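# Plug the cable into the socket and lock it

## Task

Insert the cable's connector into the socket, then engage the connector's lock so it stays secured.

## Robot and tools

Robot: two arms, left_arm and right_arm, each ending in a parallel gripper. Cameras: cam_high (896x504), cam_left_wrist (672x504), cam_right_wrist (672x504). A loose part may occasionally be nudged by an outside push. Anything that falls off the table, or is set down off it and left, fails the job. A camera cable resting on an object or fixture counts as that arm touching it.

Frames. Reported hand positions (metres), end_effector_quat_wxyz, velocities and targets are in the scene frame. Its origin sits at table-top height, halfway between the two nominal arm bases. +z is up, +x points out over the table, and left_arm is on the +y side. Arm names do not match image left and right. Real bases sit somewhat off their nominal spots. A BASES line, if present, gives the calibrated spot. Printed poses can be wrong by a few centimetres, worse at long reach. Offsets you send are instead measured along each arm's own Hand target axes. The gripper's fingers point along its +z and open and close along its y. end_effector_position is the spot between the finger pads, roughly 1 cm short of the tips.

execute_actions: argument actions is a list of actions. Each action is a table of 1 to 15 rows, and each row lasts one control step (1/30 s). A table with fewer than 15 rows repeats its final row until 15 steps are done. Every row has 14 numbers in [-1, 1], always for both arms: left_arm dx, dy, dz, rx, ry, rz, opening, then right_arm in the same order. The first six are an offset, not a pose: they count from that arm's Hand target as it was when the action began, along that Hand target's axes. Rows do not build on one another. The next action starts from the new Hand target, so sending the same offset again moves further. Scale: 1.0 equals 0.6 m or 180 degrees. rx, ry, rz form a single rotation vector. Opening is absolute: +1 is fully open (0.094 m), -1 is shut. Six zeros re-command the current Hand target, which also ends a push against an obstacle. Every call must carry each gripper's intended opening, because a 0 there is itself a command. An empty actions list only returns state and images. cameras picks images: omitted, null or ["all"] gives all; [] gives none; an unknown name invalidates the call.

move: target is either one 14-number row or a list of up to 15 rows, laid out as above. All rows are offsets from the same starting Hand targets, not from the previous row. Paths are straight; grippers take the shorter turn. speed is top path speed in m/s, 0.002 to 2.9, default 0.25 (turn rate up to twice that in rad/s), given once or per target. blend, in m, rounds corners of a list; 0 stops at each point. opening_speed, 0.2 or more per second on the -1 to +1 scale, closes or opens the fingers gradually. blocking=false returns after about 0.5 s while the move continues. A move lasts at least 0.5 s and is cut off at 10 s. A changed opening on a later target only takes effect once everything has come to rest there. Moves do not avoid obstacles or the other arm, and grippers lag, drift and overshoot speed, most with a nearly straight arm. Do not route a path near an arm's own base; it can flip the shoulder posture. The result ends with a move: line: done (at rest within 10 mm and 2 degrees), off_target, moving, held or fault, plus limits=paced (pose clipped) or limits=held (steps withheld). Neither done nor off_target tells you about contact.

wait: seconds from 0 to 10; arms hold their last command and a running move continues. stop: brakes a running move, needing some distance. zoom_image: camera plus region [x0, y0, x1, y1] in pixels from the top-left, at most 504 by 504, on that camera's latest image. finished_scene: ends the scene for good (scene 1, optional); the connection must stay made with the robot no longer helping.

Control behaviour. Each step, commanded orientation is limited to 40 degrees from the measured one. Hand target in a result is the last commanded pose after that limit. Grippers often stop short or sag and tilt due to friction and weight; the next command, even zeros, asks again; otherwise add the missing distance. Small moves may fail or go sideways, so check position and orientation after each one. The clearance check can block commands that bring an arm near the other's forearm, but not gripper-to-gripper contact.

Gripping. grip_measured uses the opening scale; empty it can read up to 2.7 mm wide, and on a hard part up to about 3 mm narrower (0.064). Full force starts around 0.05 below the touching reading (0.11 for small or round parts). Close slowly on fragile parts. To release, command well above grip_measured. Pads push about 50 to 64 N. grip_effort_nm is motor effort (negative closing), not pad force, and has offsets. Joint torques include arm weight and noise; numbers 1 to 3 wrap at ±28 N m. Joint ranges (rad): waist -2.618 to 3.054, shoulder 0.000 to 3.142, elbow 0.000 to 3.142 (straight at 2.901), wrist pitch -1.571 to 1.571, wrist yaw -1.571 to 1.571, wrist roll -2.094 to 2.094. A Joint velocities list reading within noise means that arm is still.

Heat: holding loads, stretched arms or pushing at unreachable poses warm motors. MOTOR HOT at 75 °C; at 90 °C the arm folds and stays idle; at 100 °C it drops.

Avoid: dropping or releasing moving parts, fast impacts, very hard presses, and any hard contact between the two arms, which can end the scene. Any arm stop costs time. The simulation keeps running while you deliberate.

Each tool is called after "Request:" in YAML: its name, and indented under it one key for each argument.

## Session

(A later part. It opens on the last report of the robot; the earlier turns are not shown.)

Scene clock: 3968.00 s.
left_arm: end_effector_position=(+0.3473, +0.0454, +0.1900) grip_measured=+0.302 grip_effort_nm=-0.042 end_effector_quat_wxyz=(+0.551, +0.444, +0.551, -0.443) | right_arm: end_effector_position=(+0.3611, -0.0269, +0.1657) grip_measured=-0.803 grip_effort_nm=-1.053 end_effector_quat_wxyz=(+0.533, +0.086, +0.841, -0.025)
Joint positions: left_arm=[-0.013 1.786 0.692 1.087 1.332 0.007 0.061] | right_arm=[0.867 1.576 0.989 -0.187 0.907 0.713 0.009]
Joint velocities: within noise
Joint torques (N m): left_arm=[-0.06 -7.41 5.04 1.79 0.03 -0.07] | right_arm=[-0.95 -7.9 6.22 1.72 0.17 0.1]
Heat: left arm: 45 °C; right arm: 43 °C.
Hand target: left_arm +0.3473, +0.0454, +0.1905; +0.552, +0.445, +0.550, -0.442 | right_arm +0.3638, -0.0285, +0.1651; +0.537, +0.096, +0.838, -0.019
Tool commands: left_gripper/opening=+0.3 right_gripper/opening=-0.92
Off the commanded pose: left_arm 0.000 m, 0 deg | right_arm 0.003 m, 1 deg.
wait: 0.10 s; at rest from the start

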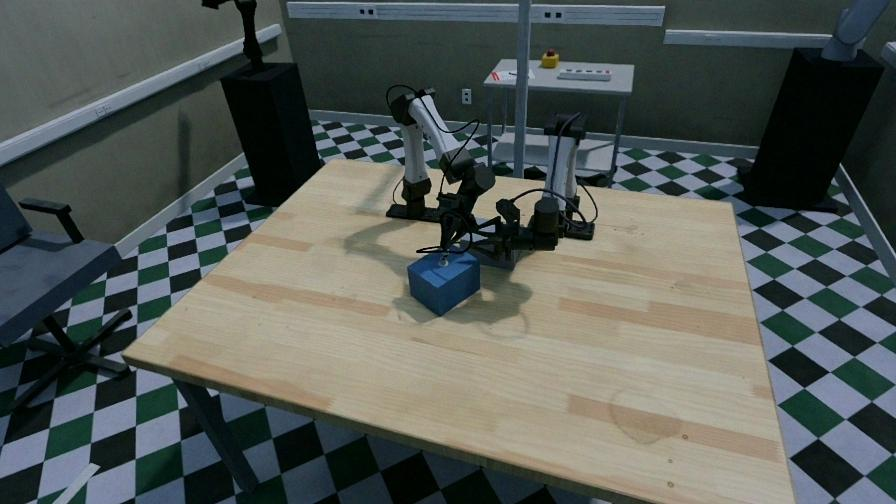

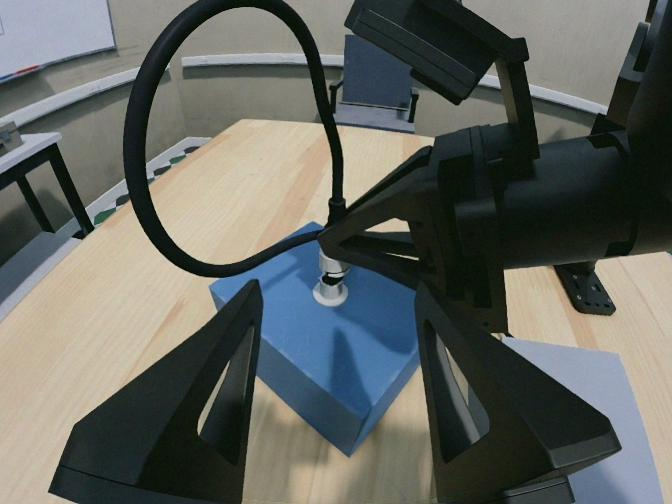

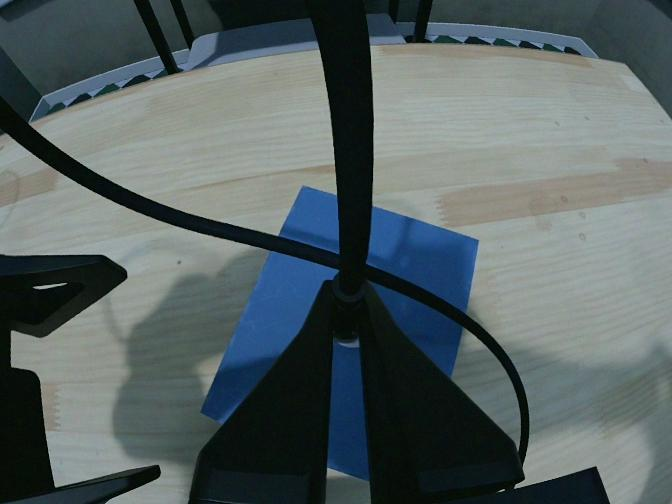

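Request:
zoom_image:
  camera: "cam_left_wrist"
  region: [290, 170, 390, 310]

Request:
zoom_image:
  camera: "cam_high"
  region: [425, 230, 465, 275]

Scaled by 3.600 from the camera's 672x504 image, which has a finer 960x720 frame.

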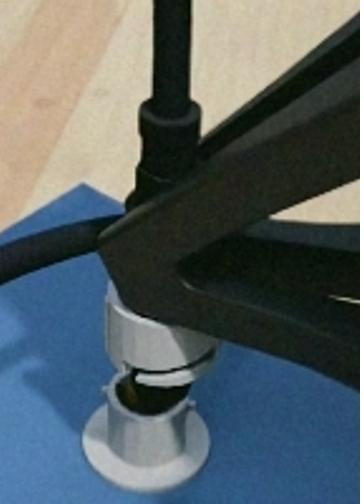

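Scaled by 11.200.

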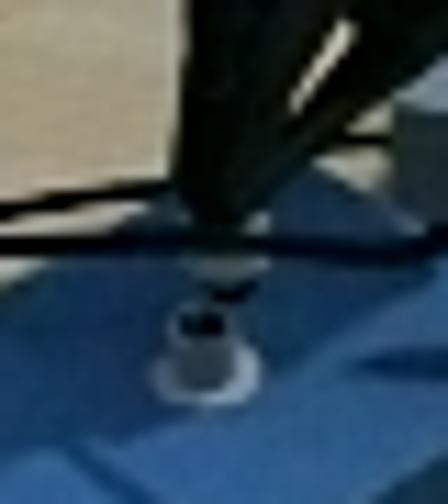

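Request:
zoom_image:
  camera: "cam_high"
  region: [433, 246, 453, 270]

Request:
zoom_image:
  camera: "cam_left_wrist"
  region: [312, 238, 356, 288]

Scaled by 21.000.

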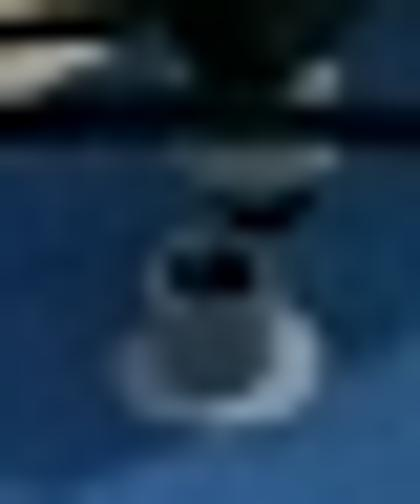

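Scaled by 10.080 from the camera's 672x504 image, which has a finer 960x720 frame.

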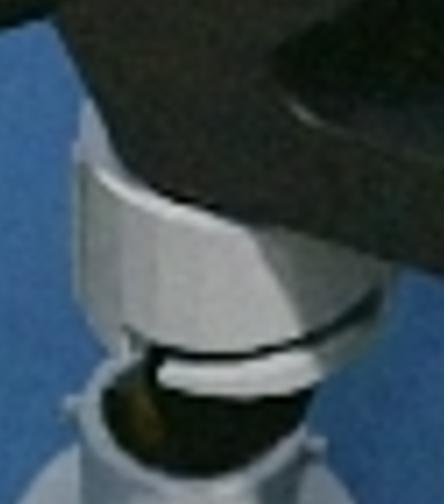

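Request:
zoom_image:
  camera: "cam_left_wrist"
  region: [306, 248, 362, 312]

Scaled by 7.875 from the camera's 672x504 image, which has a finer 960x720 frame.

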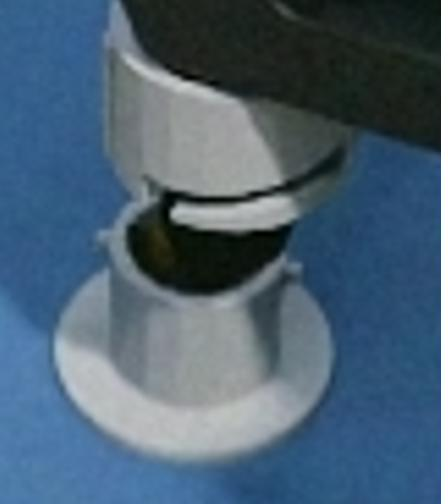

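Request:
zoom_image:
  camera: "cam_left_wrist"
  region: [316, 262, 348, 290]

Scaled by 15.750 from the camera's 672x504 image, which has a finer 960x720 frame.

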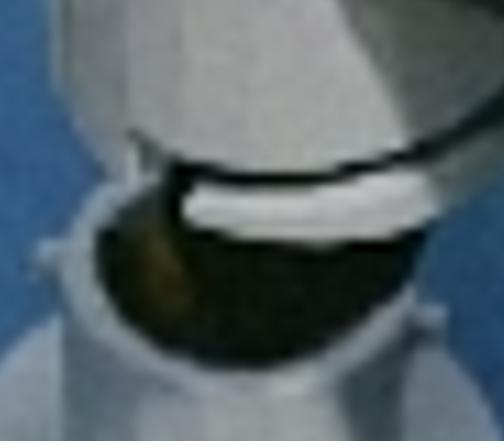

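Request:
move:
  target:
    - [0,0,0,0,0,0,0.3,-0.1242,0.0034,-0.0490,0.0056,0.0124,0.0023,-0.92]
    - [0,0,0,0,0,0,0.3,-0.0489,-0.0025,-0.0138,0.0056,0.0124,0.0023,-0.92]
  speed: 0.06
  cameras: ["cam_high","cam_left_wrist"]

Request:
zoom_image:
  camera: "cam_left_wrist"
  region: [290, 170, 390, 310]

Request:
zoom_image:
  camera: "cam_high"
  region: [425, 230, 465, 275]

Scene clock: 4091.03 s.
left_arm: end_effector_position=(+0.3473, +0.0454, +0.1900) grip_measured=+0.302 grip_effort_nm=-0.042 end_effector_quat_wxyz=(+0.551, +0.444, +0.551, -0.443) | right_arm: end_effector_position=(+0.3652, -0.0313, +0.1931) grip_measured=-0.803 grip_effort_nm=-1.053 end_effector_quat_wxyz=(+0.514, +0.092, +0.853, -0.031)
Joint positions: left_arm=[-0.013 1.786 0.692 1.087 1.332 0.007 0.061] | right_arm=[0.843 1.561 1.125 -0.39 0.876 0.743 0.009]
Joint velocities: within noise
Joint torques (N m): left_arm=[-0.05 -7.45 4.98 1.79 0.04 -0.06] | right_arm=[-0.95 -8.7 6.23 1.68 0.17 0.12]
Heat: left arm: 45 °C; right arm: 42 °C.
Hand target: left_arm +0.3473, +0.0454, +0.1905; +0.552, +0.445, +0.550, -0.442 | right_arm +0.3680, -0.0330, +0.1950; +0.520, +0.104, +0.848, -0.022
Off the commanded pose: left_arm 0.000 m, 0 deg | right_arm 0.004 m, 2 deg.
move: done
Images, in order (width x height): cam_high 896x504, cam_left_wrist 672x504.

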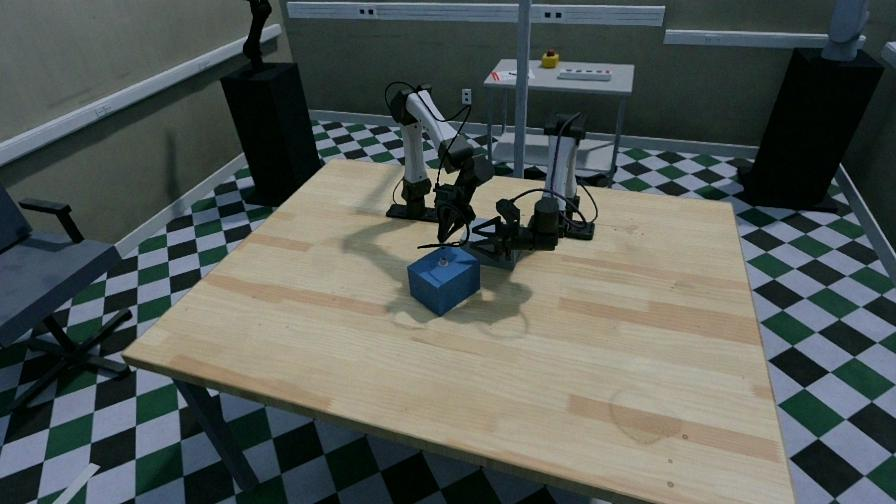

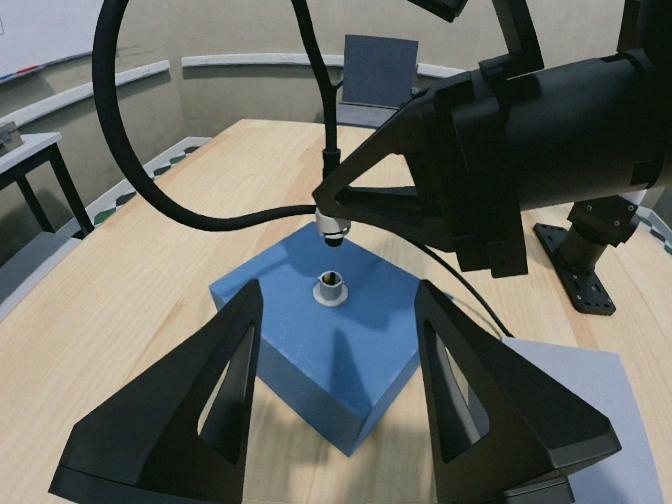

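Scaled by 3.600 from the camera's 672x504 image, which has a finer 960x720 frame.

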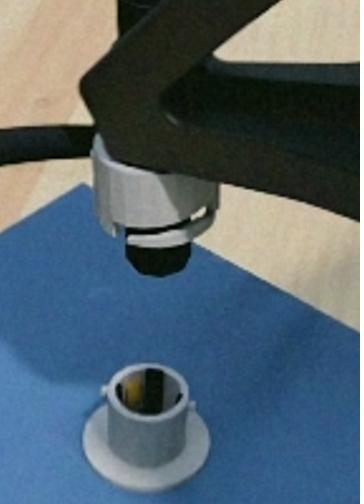

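Scaled by 11.200.

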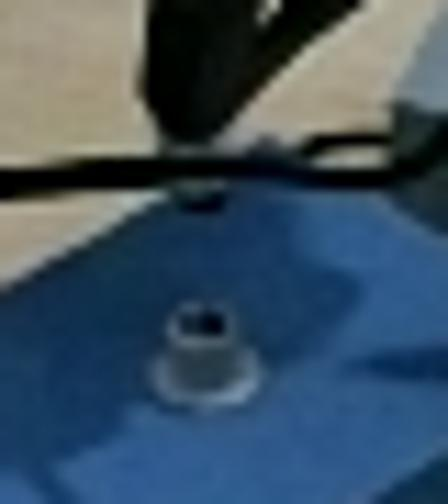

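Request:
zoom_image:
  camera: "cam_left_wrist"
  region: [312, 205, 356, 255]

Request:
zoom_image:
  camera: "cam_left_wrist"
  region: [312, 255, 356, 305]

Request:
zoom_image:
  camera: "cam_high"
  region: [433, 243, 453, 267]

Scaled by 10.080 from the camera's 672x504 image, which has a finer 960x720 frame.

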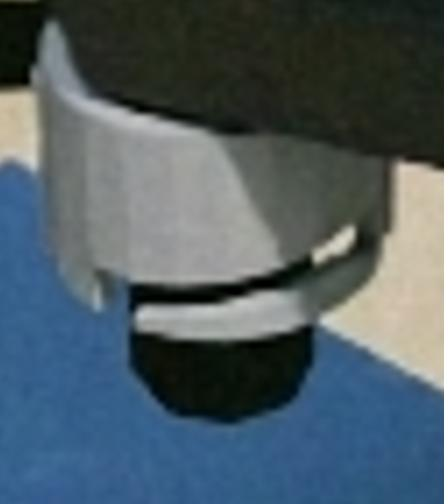

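Scaled by 10.080 from the camera's 672x504 image, which has a finer 960x720 frame.

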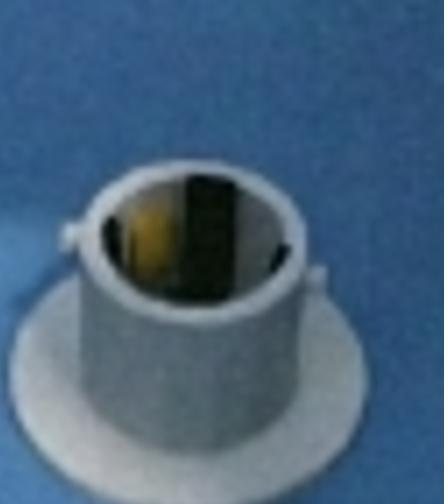

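Scaled by 21.000.

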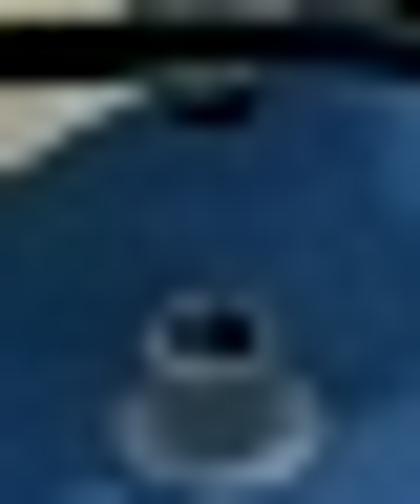

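Request:
zoom_image:
  camera: "cam_left_wrist"
  region: [306, 130, 362, 200]

Scaled by 7.200 from the camera's 672x504 image, which has a finer 960x720 frame.

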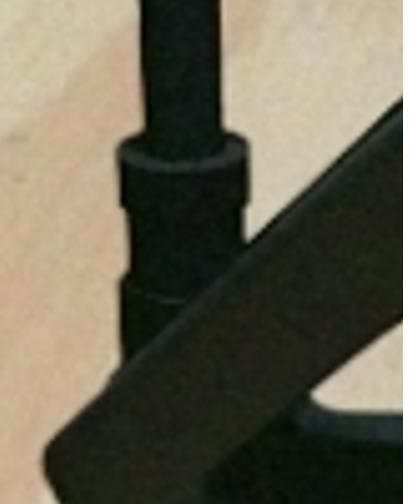

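Request:
move:
  target:
    - [0,0,0,0,0,0,0.3,-0.0744,0.0056,-0.0374,-0.0006,-0.0078,0.0045,-0.92]
    - [0,0,0,0,0,0,0.3,0.0460,-0.0040,0.0251,-0.0006,-0.0078,0.0045,-0.92]
  speed: 0.06
  cameras: ["cam_high","cam_left_wrist"]

Request:
zoom_image:
  camera: "cam_left_wrist"
  region: [312, 238, 356, 288]

Request:
zoom_image:
  camera: "cam_high"
  region: [433, 246, 453, 270]

Scene clock: 4194.27 s.
left_arm: end_effector_position=(+0.3473, +0.0454, +0.1900) grip_measured=+0.302 grip_effort_nm=-0.037 end_effector_quat_wxyz=(+0.551, +0.444, +0.551, -0.443) | right_arm: end_effector_position=(+0.3660, -0.0309, +0.1624) grip_measured=-0.803 grip_effort_nm=-1.053 end_effector_quat_wxyz=(+0.522, +0.100, +0.847, -0.020)
Joint positions: left_arm=[-0.013 1.786 0.692 1.087 1.332 0.007 0.061] | right_arm=[0.843 1.585 1.004 -0.211 0.88 0.743 0.009]
Joint velocities: within noise
Joint torques (N m): left_arm=[-0.09 -7.43 4.94 1.8 0.04 -0.05] | right_arm=[-0.58 -7.87 6.11 1.74 0.33 0.06]
Heat: left arm: 45 °C; right arm: 42 °C.
Hand target: left_arm +0.3473, +0.0454, +0.1905; +0.552, +0.445, +0.550, -0.442 | right_arm +0.3687, -0.0333, +0.1633; +0.530, +0.110, +0.840, -0.019
Off the commanded pose: left_arm 0.000 m, 0 deg | right_arm 0.004 m, 2 deg.
move: done
Images, in order (width x height): cam_high 896x504, cam_left_wrist 672x504.

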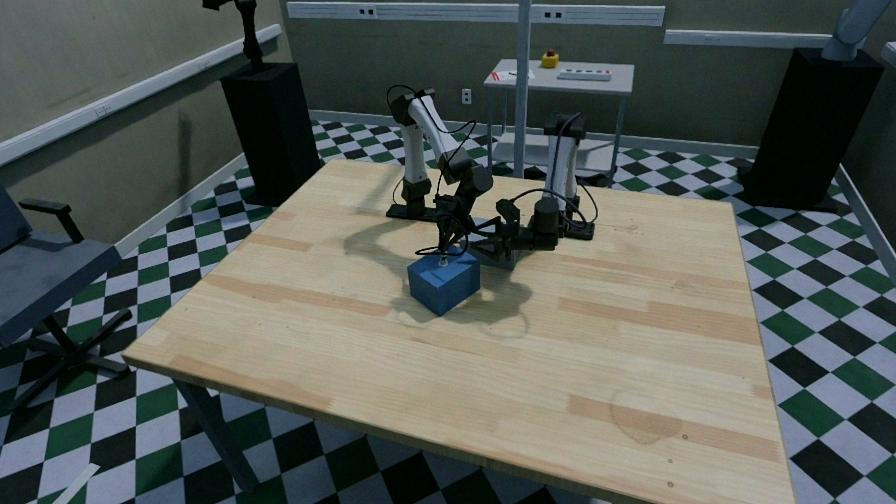

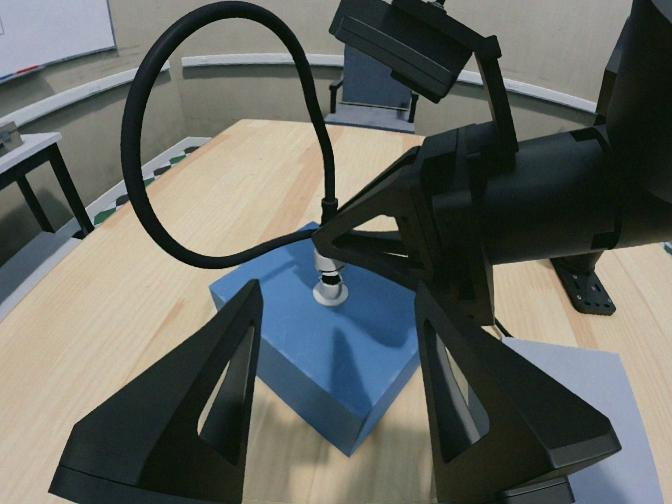

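Scaled by 10.080 from the camera's 672x504 image, which has a finer 960x720 frame.

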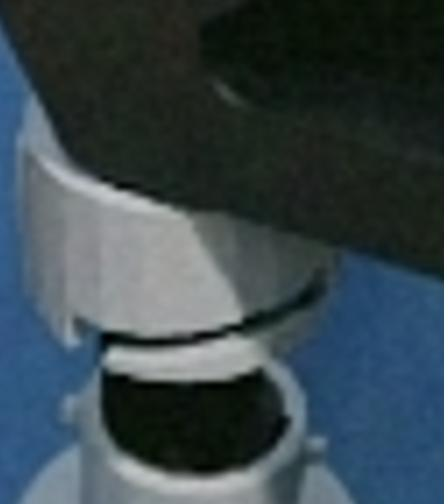

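Scaled by 21.000.

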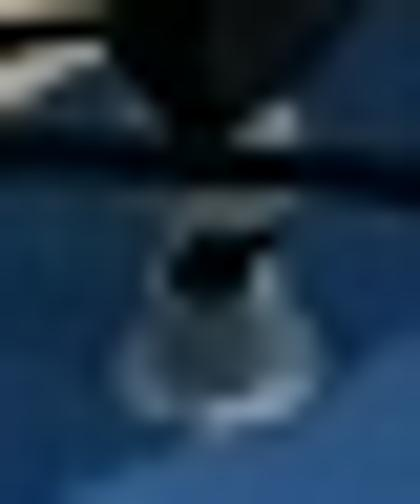

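Request:
zoom_image:
  camera: "cam_high"
  region: [425, 235, 461, 271]

Request:
zoom_image:
  camera: "cam_left_wrist"
  region: [290, 190, 370, 310]

Scaled by 14.000.

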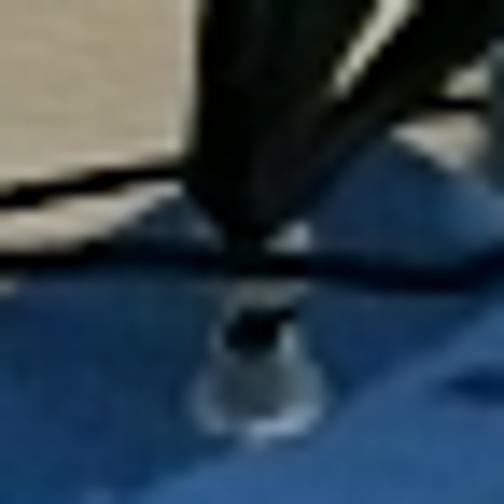

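Scaled by 4.200 from the camera's 672x504 image, which has a finer 960x720 frame.

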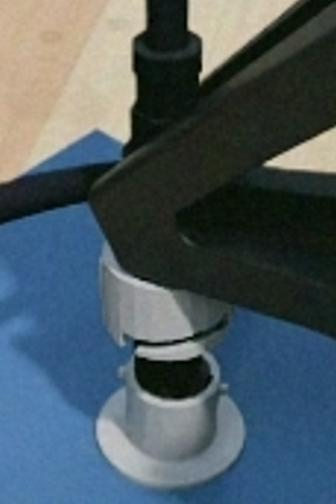

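Request:
move:
  target:
    - [0,0,0,0,0,0,0.3,-0.1214,0.0103,-0.0603,-0.0003,-0.0033,-0.0033,-0.92]
    - [0,0,0,0,0,0,0.3,-0.0022,-0.0010,-0.0023,-0.0003,-0.0033,-0.0033,-0.92]
    - [0,0,0,0,0,0,0.3,0.0202,-0.0031,0.0086,-0.0003,-0.0033,-0.0033,-0.92]
  speed: [0.06,0.06,0.03]
  cameras: ["cam_high","cam_left_wrist"]

Request:
zoom_image:
  camera: "cam_left_wrist"
  region: [312, 238, 356, 288]

Request:
zoom_image:
  camera: "cam_high"
  region: [425, 235, 461, 271]

Scene clock: 4266.80 s.
left_arm: end_effector_position=(+0.3473, +0.0454, +0.1900) grip_measured=+0.302 grip_effort_nm=-0.042 end_effector_quat_wxyz=(+0.551, +0.444, +0.551, -0.443) | right_arm: end_effector_position=(+0.3661, -0.0348, +0.1561) grip_measured=-0.803 grip_effort_nm=-1.043 end_effector_quat_wxyz=(+0.533, +0.106, +0.839, -0.023)
Joint positions: left_arm=[-0.013 1.786 0.692 1.087 1.332 0.007 0.061] | right_arm=[0.843 1.588 0.959 -0.141 0.904 0.735 0.009]
Joint velocities: within noise
Joint torques (N m): left_arm=[-0.03 -7.46 5.03 1.8 0.04 -0.05] | right_arm=[-0.5 -6.52 5.64 1.84 0.16 -0.04]
Heat: left arm: 45 °C; right arm: 41 °C.
Hand target: left_arm +0.3473, +0.0454, +0.1905; +0.552, +0.445, +0.550, -0.442 | right_arm +0.3679, -0.0339, +0.1501; +0.535, +0.105, +0.838, -0.022
Off the commanded pose: left_arm 0.001 m, 0 deg | right_arm 0.006 m, 0 deg.
move: done
Images, in order (width x height): cam_high 896x504, cam_left_wrist 672x504.

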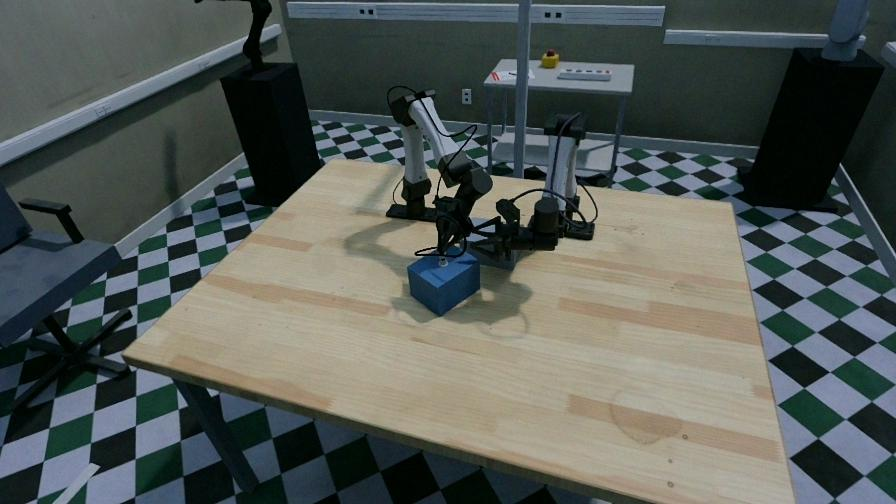

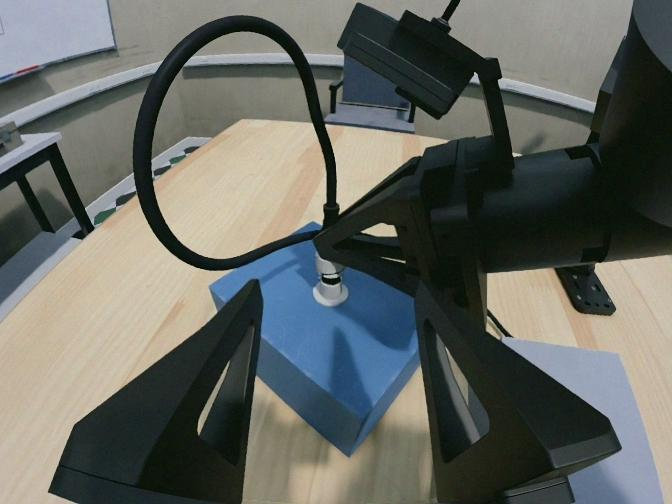

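Scaled by 10.080 from the camera's 672x504 image, which has a finer 960x720 frame.

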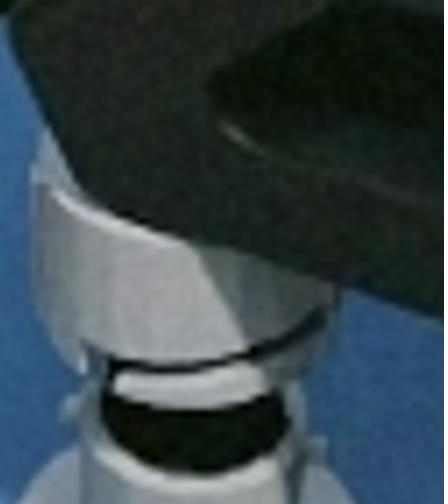

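Scaled by 14.000.

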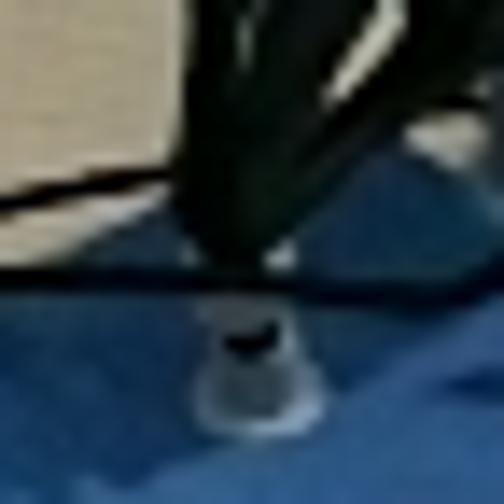

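Request:
zoom_image:
  camera: "cam_high"
  region: [433, 246, 453, 270]

Request:
zoom_image:
  camera: "cam_left_wrist"
  region: [312, 260, 352, 310]

Scaled by 21.000.

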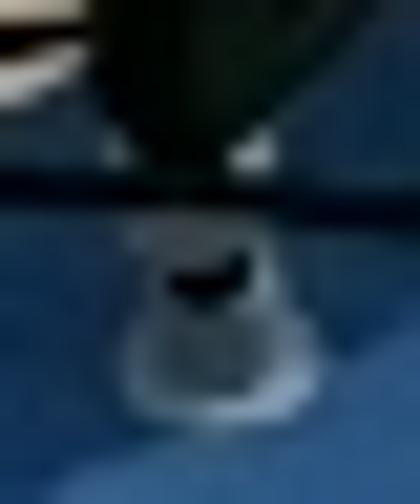

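Scaled by 10.080 from the camera's 672x504 image, which has a finer 960x720 frame.

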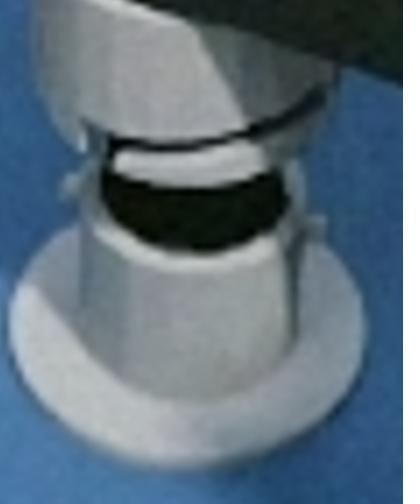

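Request:
move:
  target:
    - [0,0,0,0,0,0,0.3,-0.1421,0.0138,-0.0682,0,0,-0.0067,-0.92]
    - [0,0,0,0,0,0,0.3,-0.0219,0.0037,-0.0113,0,0,-0.0067,-0.92]
    - [0,0,0,0,0,0,0.3,0.0007,0.0018,-0.0007,0,0,-0.0067,-0.92]
  speed: [0.06,0.06,0.03]
  cameras: ["cam_high","cam_left_wrist"]

Request:
zoom_image:
  camera: "cam_left_wrist"
  region: [312, 238, 356, 288]

Request:
zoom_image:
  camera: "cam_high"
  region: [433, 246, 453, 270]

Scene clock: 4347.50 s.
left_arm: end_effector_position=(+0.3473, +0.0454, +0.1900) grip_measured=+0.302 grip_effort_nm=-0.042 end_effector_quat_wxyz=(+0.551, +0.444, +0.551, -0.443) | right_arm: end_effector_position=(+0.3662, -0.0342, +0.1562) grip_measured=-0.803 grip_effort_nm=-1.043 end_effector_quat_wxyz=(+0.533, +0.098, +0.840, -0.029)
Joint positions: left_arm=[-0.013 1.786 0.692 1.087 1.332 0.007 0.061] | right_arm=[0.845 1.591 0.962 -0.143 0.906 0.716 0.009]
Joint velocities: within noise
Joint torques (N m): left_arm=[-0.08 -7.41 5.01 1.79 0.04 -0.06] | right_arm=[-0.21 -6.49 5.67 1.83 0.16 -0.08]
Heat: left arm: 45 °C; right arm: 41 °C.
Hand target: left_arm +0.3473, +0.0454, +0.1905; +0.552, +0.445, +0.550, -0.442 | right_arm +0.3675, -0.0327, +0.1500; +0.534, +0.096, +0.839, -0.028
Off the commanded pose: left_arm 0.001 m, 0 deg | right_arm 0.007 m, 0 deg.
move: done
Images, in order (width x height): cam_high 896x504, cam_left_wrist 672x504.

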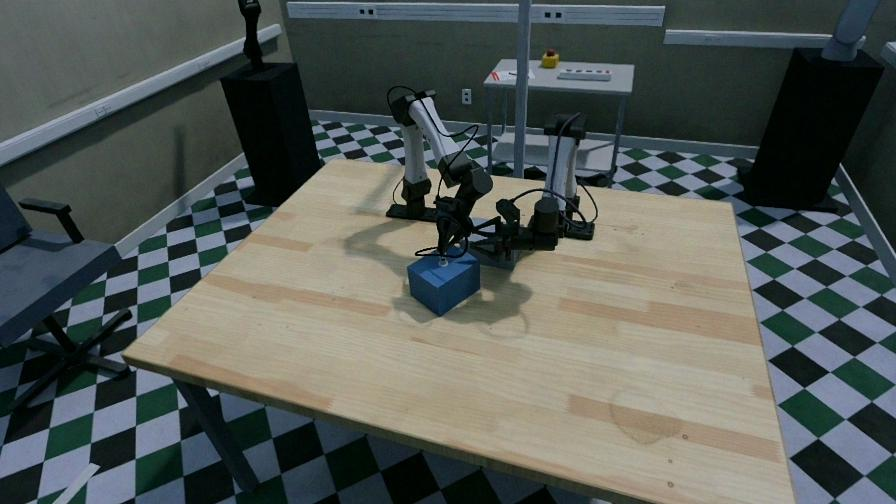

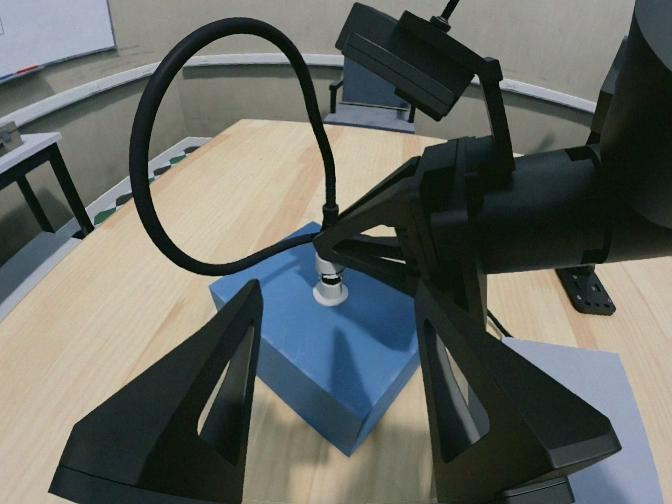

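Scaled by 10.080 from the camera's 672x504 image, which has a finer 960x720 frame.

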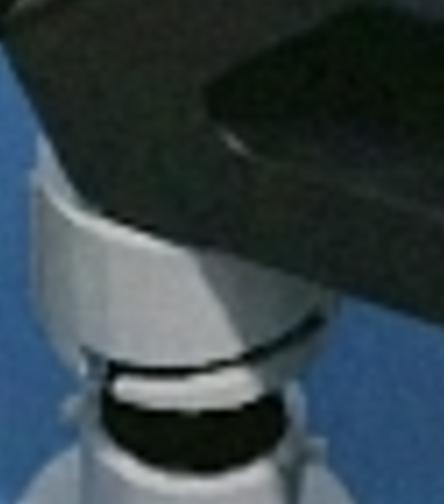

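Scaled by 21.000.

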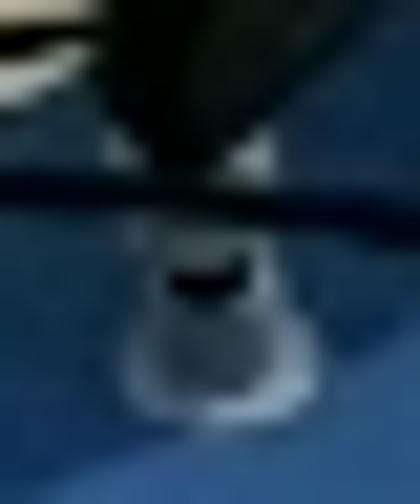

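Request:
move:
  target:
    - [0,0,0,0,0,0,0.3,0,0,0,-0.0300,0.0018,-0.0143,-0.92]
    - [0,0,0,0,0,0,0.3,0,0,0,0.0300,-0.0018,0.0143,-0.92]
    - [0,0,0,0,0,0,0.3,0,0,0,0,0,0,-0.92]
  speed: 0.025
  cameras: ["cam_left_wrist"]

Scene clock: 4390.63 s.
left_arm: end_effector_position=(+0.3473, +0.0454, +0.1900) grip_measured=+0.302 grip_effort_nm=-0.037 end_effector_quat_wxyz=(+0.551, +0.444, +0.551, -0.443) | right_arm: end_effector_position=(+0.3664, -0.0330, +0.1555) grip_measured=-0.803 grip_effort_nm=-1.048 end_effector_quat_wxyz=(+0.544, +0.101, +0.832, -0.044)
Joint positions: left_arm=[-0.013 1.786 0.692 1.087 1.332 0.007 0.061] | right_arm=[0.86 1.617 0.968 -0.129 0.958 0.719 0.009]
Joint velocities: within noise
Joint torques (N m): left_arm=[-0.02 -7.43 5 1.79 0.05 -0.06] | right_arm=[-1.44 -9.16 5.19 1.59 -0.3 -0.05]
Heat: left arm: 45 °C; right arm: 41 °C.
Hand target: left_arm +0.3473, +0.0454, +0.1905; +0.552, +0.445, +0.550, -0.442 | right_arm +0.3675, -0.0327, +0.1500; +0.535, +0.096, +0.839, -0.028
Off the commanded pose: left_arm 0.001 m, 0 deg | right_arm 0.006 m, 2 deg.
move: done
Images, in order (width x height): cam_left_wrist 672x504.

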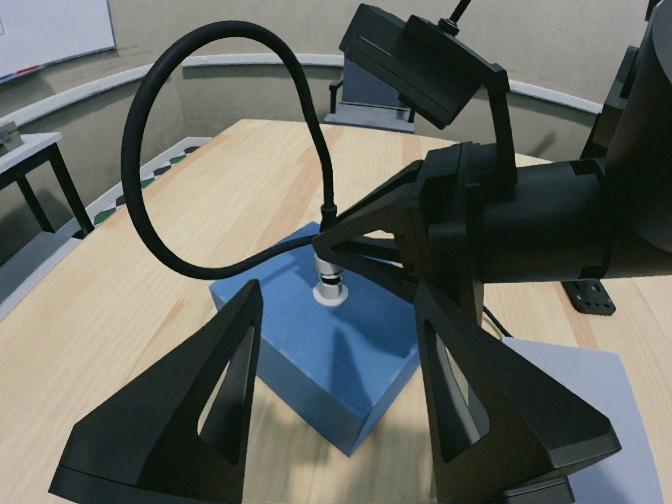

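Request:
zoom_image:
  camera: "cam_left_wrist"
  region: [312, 238, 356, 288]

Scaled by 10.080 from the camera's 672x504 image, which has a finer 960x720 frame.

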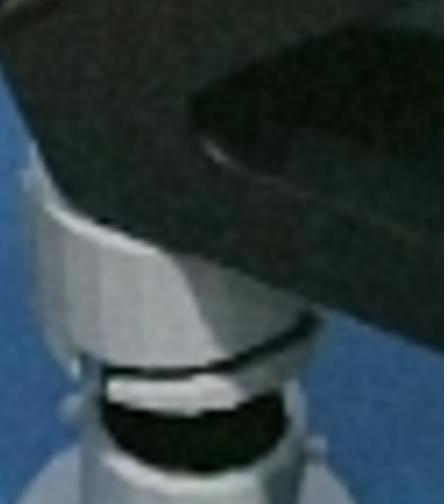

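Request:
move:
  target:
    - [0,0,0,0,0,0,0.3,-0.0004,-0.0033,0.0005,0,0,0,-0.92]
    - [0,0,0,0,0,0,0.3,0.0009,0.0065,-0.0010,0,0,0,-0.92]
    - [0,0,0,0,0,0,0.3,0.0002,0.0069,0.0005,0,0,0,-0.92]
    - [0,0,0,0,0,0,0.3,-0.0011,-0.0030,0.0020,0,0,0,-0.92]
    - [0,0,0,0,0,0,0.3,0.0002,-0.0036,-0.0010,0,0,0,-0.92]
    - [0,0,0,0,0,0,0.3,0.0016,0.0062,-0.0025,0,0,0,-0.92]
    - [0,0,0,0,0,0,0.3,0.0009,0.0065,-0.0010,-0.0151,0.0009,-0.0071,-0.92]
    - [0,0,0,0,0,0,0.3,-0.0004,-0.0033,0.0005,-0.0151,0.0009,-0.0071,-0.92]
    - [0,0,0,0,0,0,0.3,-0.0011,-0.0030,0.0020,-0.0151,0.0009,-0.0071,-0.92]
    - [0,0,0,0,0,0,0.3,0.0002,0.0069,0.0005,-0.0151,0.0009,-0.0071,-0.92]
    - [0,0,0,0,0,0,0.3,0.0009,0.0065,-0.0010,0.0151,-0.0009,0.0071,-0.92]
    - [0,0,0,0,0,0,0.3,-0.0004,-0.0033,0.0005,0.0151,-0.0009,0.0071,-0.92]
    - [0,0,0,0,0,0,0.3,0.0002,0.0016,-0.0002,0,0,0,-0.92]
  speed: [0.01,0.008,0.008,0.008,0.008,0.008,0.03,0.008,0.008,0.008,0.03,0.008,0.03]
  cameras: ["cam_high","cam_left_wrist"]

Request:
zoom_image:
  camera: "cam_left_wrist"
  region: [312, 238, 356, 288]

Request:
zoom_image:
  camera: "cam_high"
  region: [433, 246, 453, 270]

Scene clock: 4447.43 s.
left_arm: end_effector_position=(+0.3473, +0.0454, +0.1900) grip_measured=+0.302 grip_effort_nm=-0.042 end_effector_quat_wxyz=(+0.551, +0.444, +0.551, -0.443) | right_arm: end_effector_position=(+0.3665, -0.0322, +0.1556) grip_measured=-0.803 grip_effort_nm=-1.048 end_effector_quat_wxyz=(+0.544, +0.101, +0.832, -0.045)
Joint positions: left_arm=[-0.013 1.786 0.692 1.087 1.332 0.007 0.061] | right_arm=[0.861 1.62 0.972 -0.132 0.96 0.72 0.009]
Joint velocities: within noise
Joint torques (N m): left_arm=[-0.05 -7.45 5.01 1.8 0.04 -0.06] | right_arm=[-1.5 -9.32 5.2 1.59 -0.27 0]
Heat: left arm: 45 °C; right arm: 40 °C.
Hand target: left_arm +0.3473, +0.0454, +0.1905; +0.552, +0.445, +0.550, -0.442 | right_arm +0.3675, -0.0317, +0.1500; +0.534, +0.096, +0.839, -0.028
Off the commanded pose: left_arm 0.001 m, 0 deg | right_arm 0.006 m, 2 deg.
move: done
Images, in order (width x height): cam_high 896x504, cam_left_wrist 672x504.

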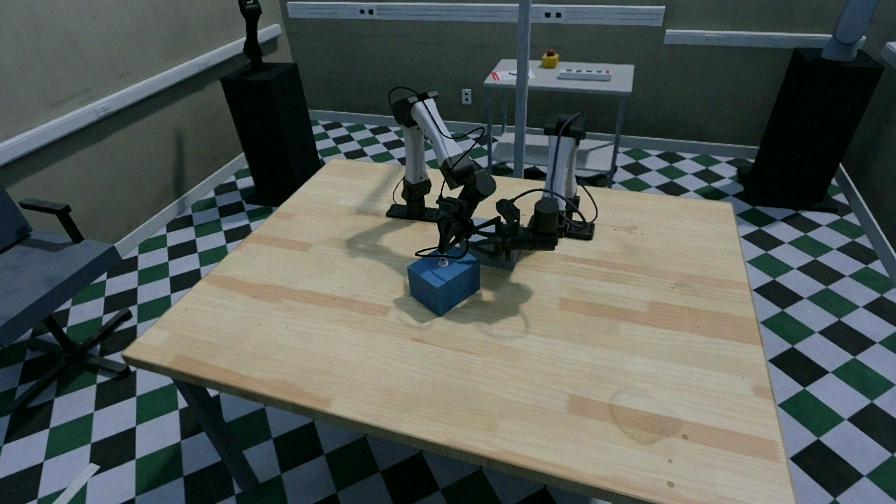

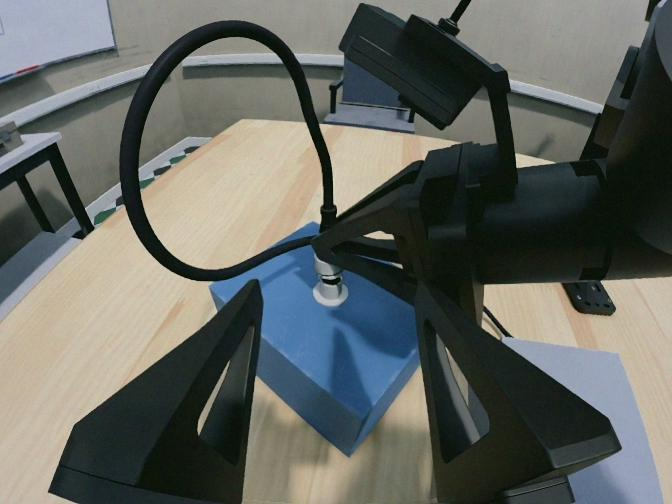

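Scaled by 10.080 from the camera's 672x504 image, which has a finer 960x720 frame.

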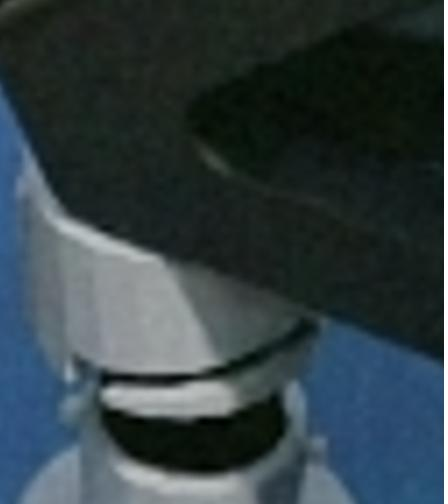

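Scaled by 21.000.

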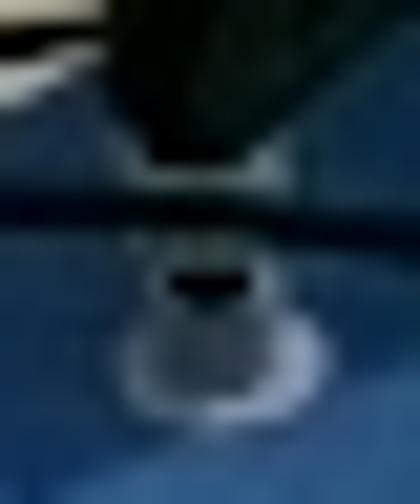

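Request:
zoom_image:
  camera: "cam_left_wrist"
  region: [306, 190, 356, 260]

Scaled by 7.200 from the camera's 672x504 image, which has a finer 960x720 frame.

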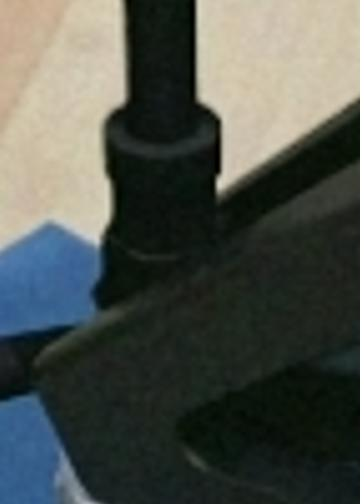

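Request:
wait:
  seconds: 0.1
  cameras: ["cam_right_wrist","cam_left_wrist","cam_high"]

Request:
zoom_image:
  camera: "cam_right_wrist"
  region: [316, 260, 376, 380]

Scene clock: 4538.73 s.
left_arm: end_effector_position=(+0.3473, +0.0454, +0.1900) grip_measured=+0.302 grip_effort_nm=-0.037 end_effector_quat_wxyz=(+0.551, +0.444, +0.551, -0.443) | right_arm: end_effector_position=(+0.3665, -0.0322, +0.1555) grip_measured=-0.803 grip_effort_nm=-1.043 end_effector_quat_wxyz=(+0.544, +0.100, +0.832, -0.045)
Joint positions: left_arm=[-0.013 1.786 0.692 1.087 1.332 0.007 0.061] | right_arm=[0.861 1.62 0.971 -0.131 0.96 0.719 0.009]
Joint velocities: within noise
Joint torques (N m): left_arm=[-0.02 -7.46 4.98 1.79 0.04 -0.06] | right_arm=[-1.33 -9.35 5.18 1.58 -0.31 -0.02]
Heat: left arm: 45 °C; right arm: 40 °C.
Hand target: left_arm +0.3473, +0.0454, +0.1905; +0.552, +0.445, +0.550, -0.442 | right_arm +0.3675, -0.0317, +0.1500; +0.535, +0.096, +0.839, -0.028
Tool commands: left_gripper/opening=+0.3 right_gripper/opening=-0.92
Off the commanded pose: left_arm 0.001 m, 0 deg | right_arm 0.006 m, 2 deg.
wait: 0.10 s; at rest from the start

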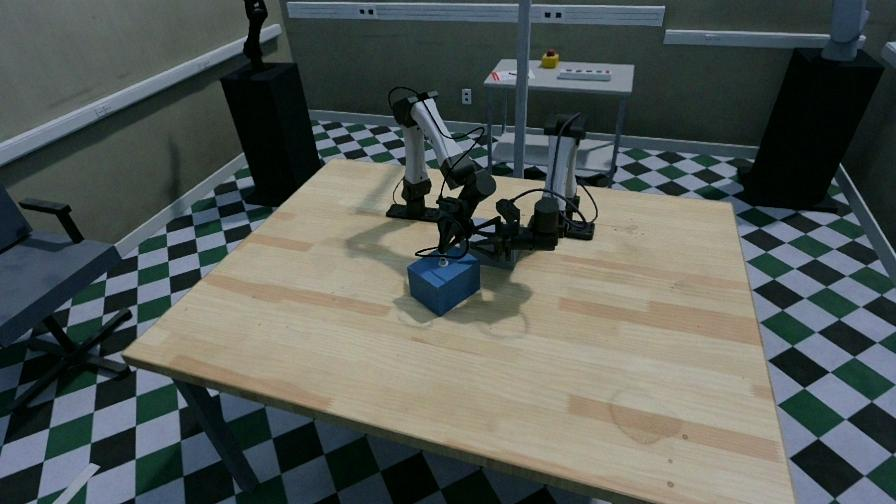

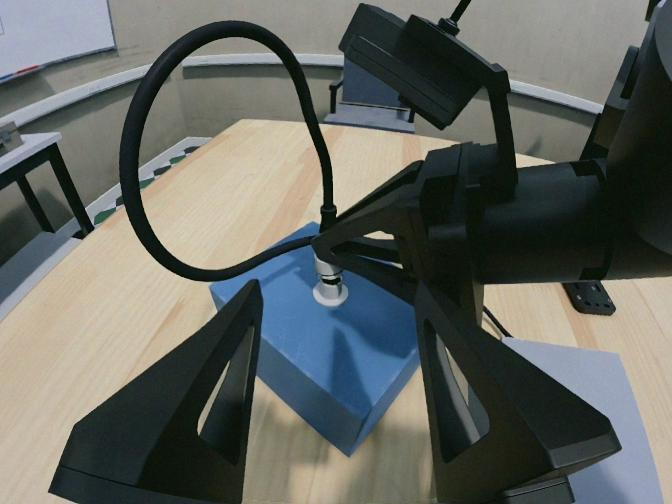

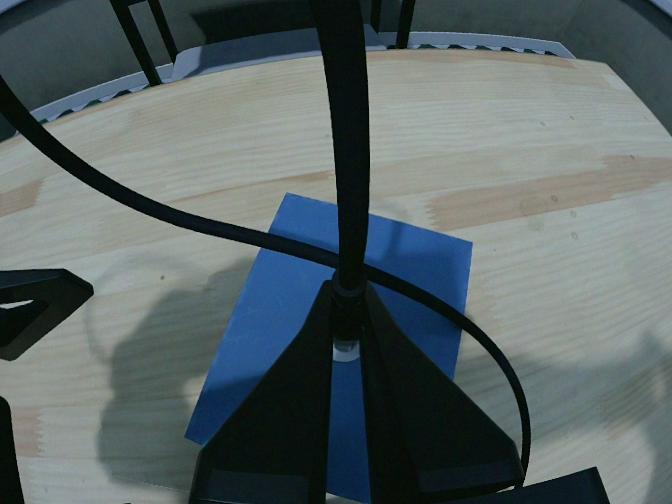

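Scaled by 4.200 from the camera's 672x504 image, which has a finer 960x720 frame.

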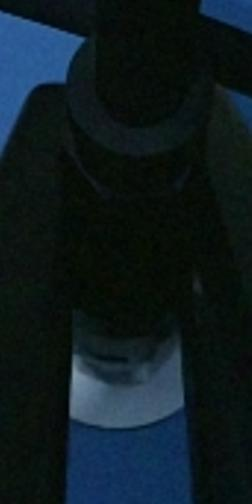

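Request:
zoom_image:
  camera: "cam_right_wrist"
  region: [328, 326, 368, 366]

Scaled by 12.600 from the camera's 672x504 image, which has a finer 960x720 frame.

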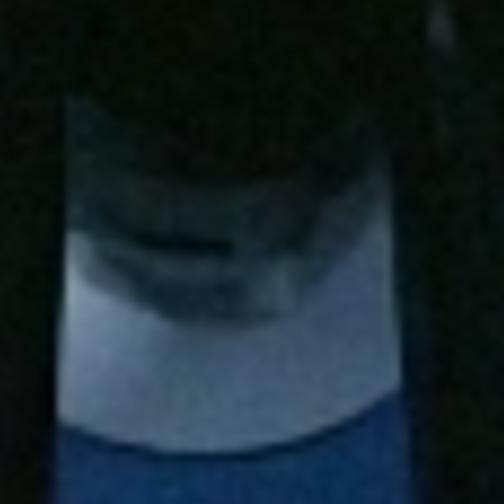

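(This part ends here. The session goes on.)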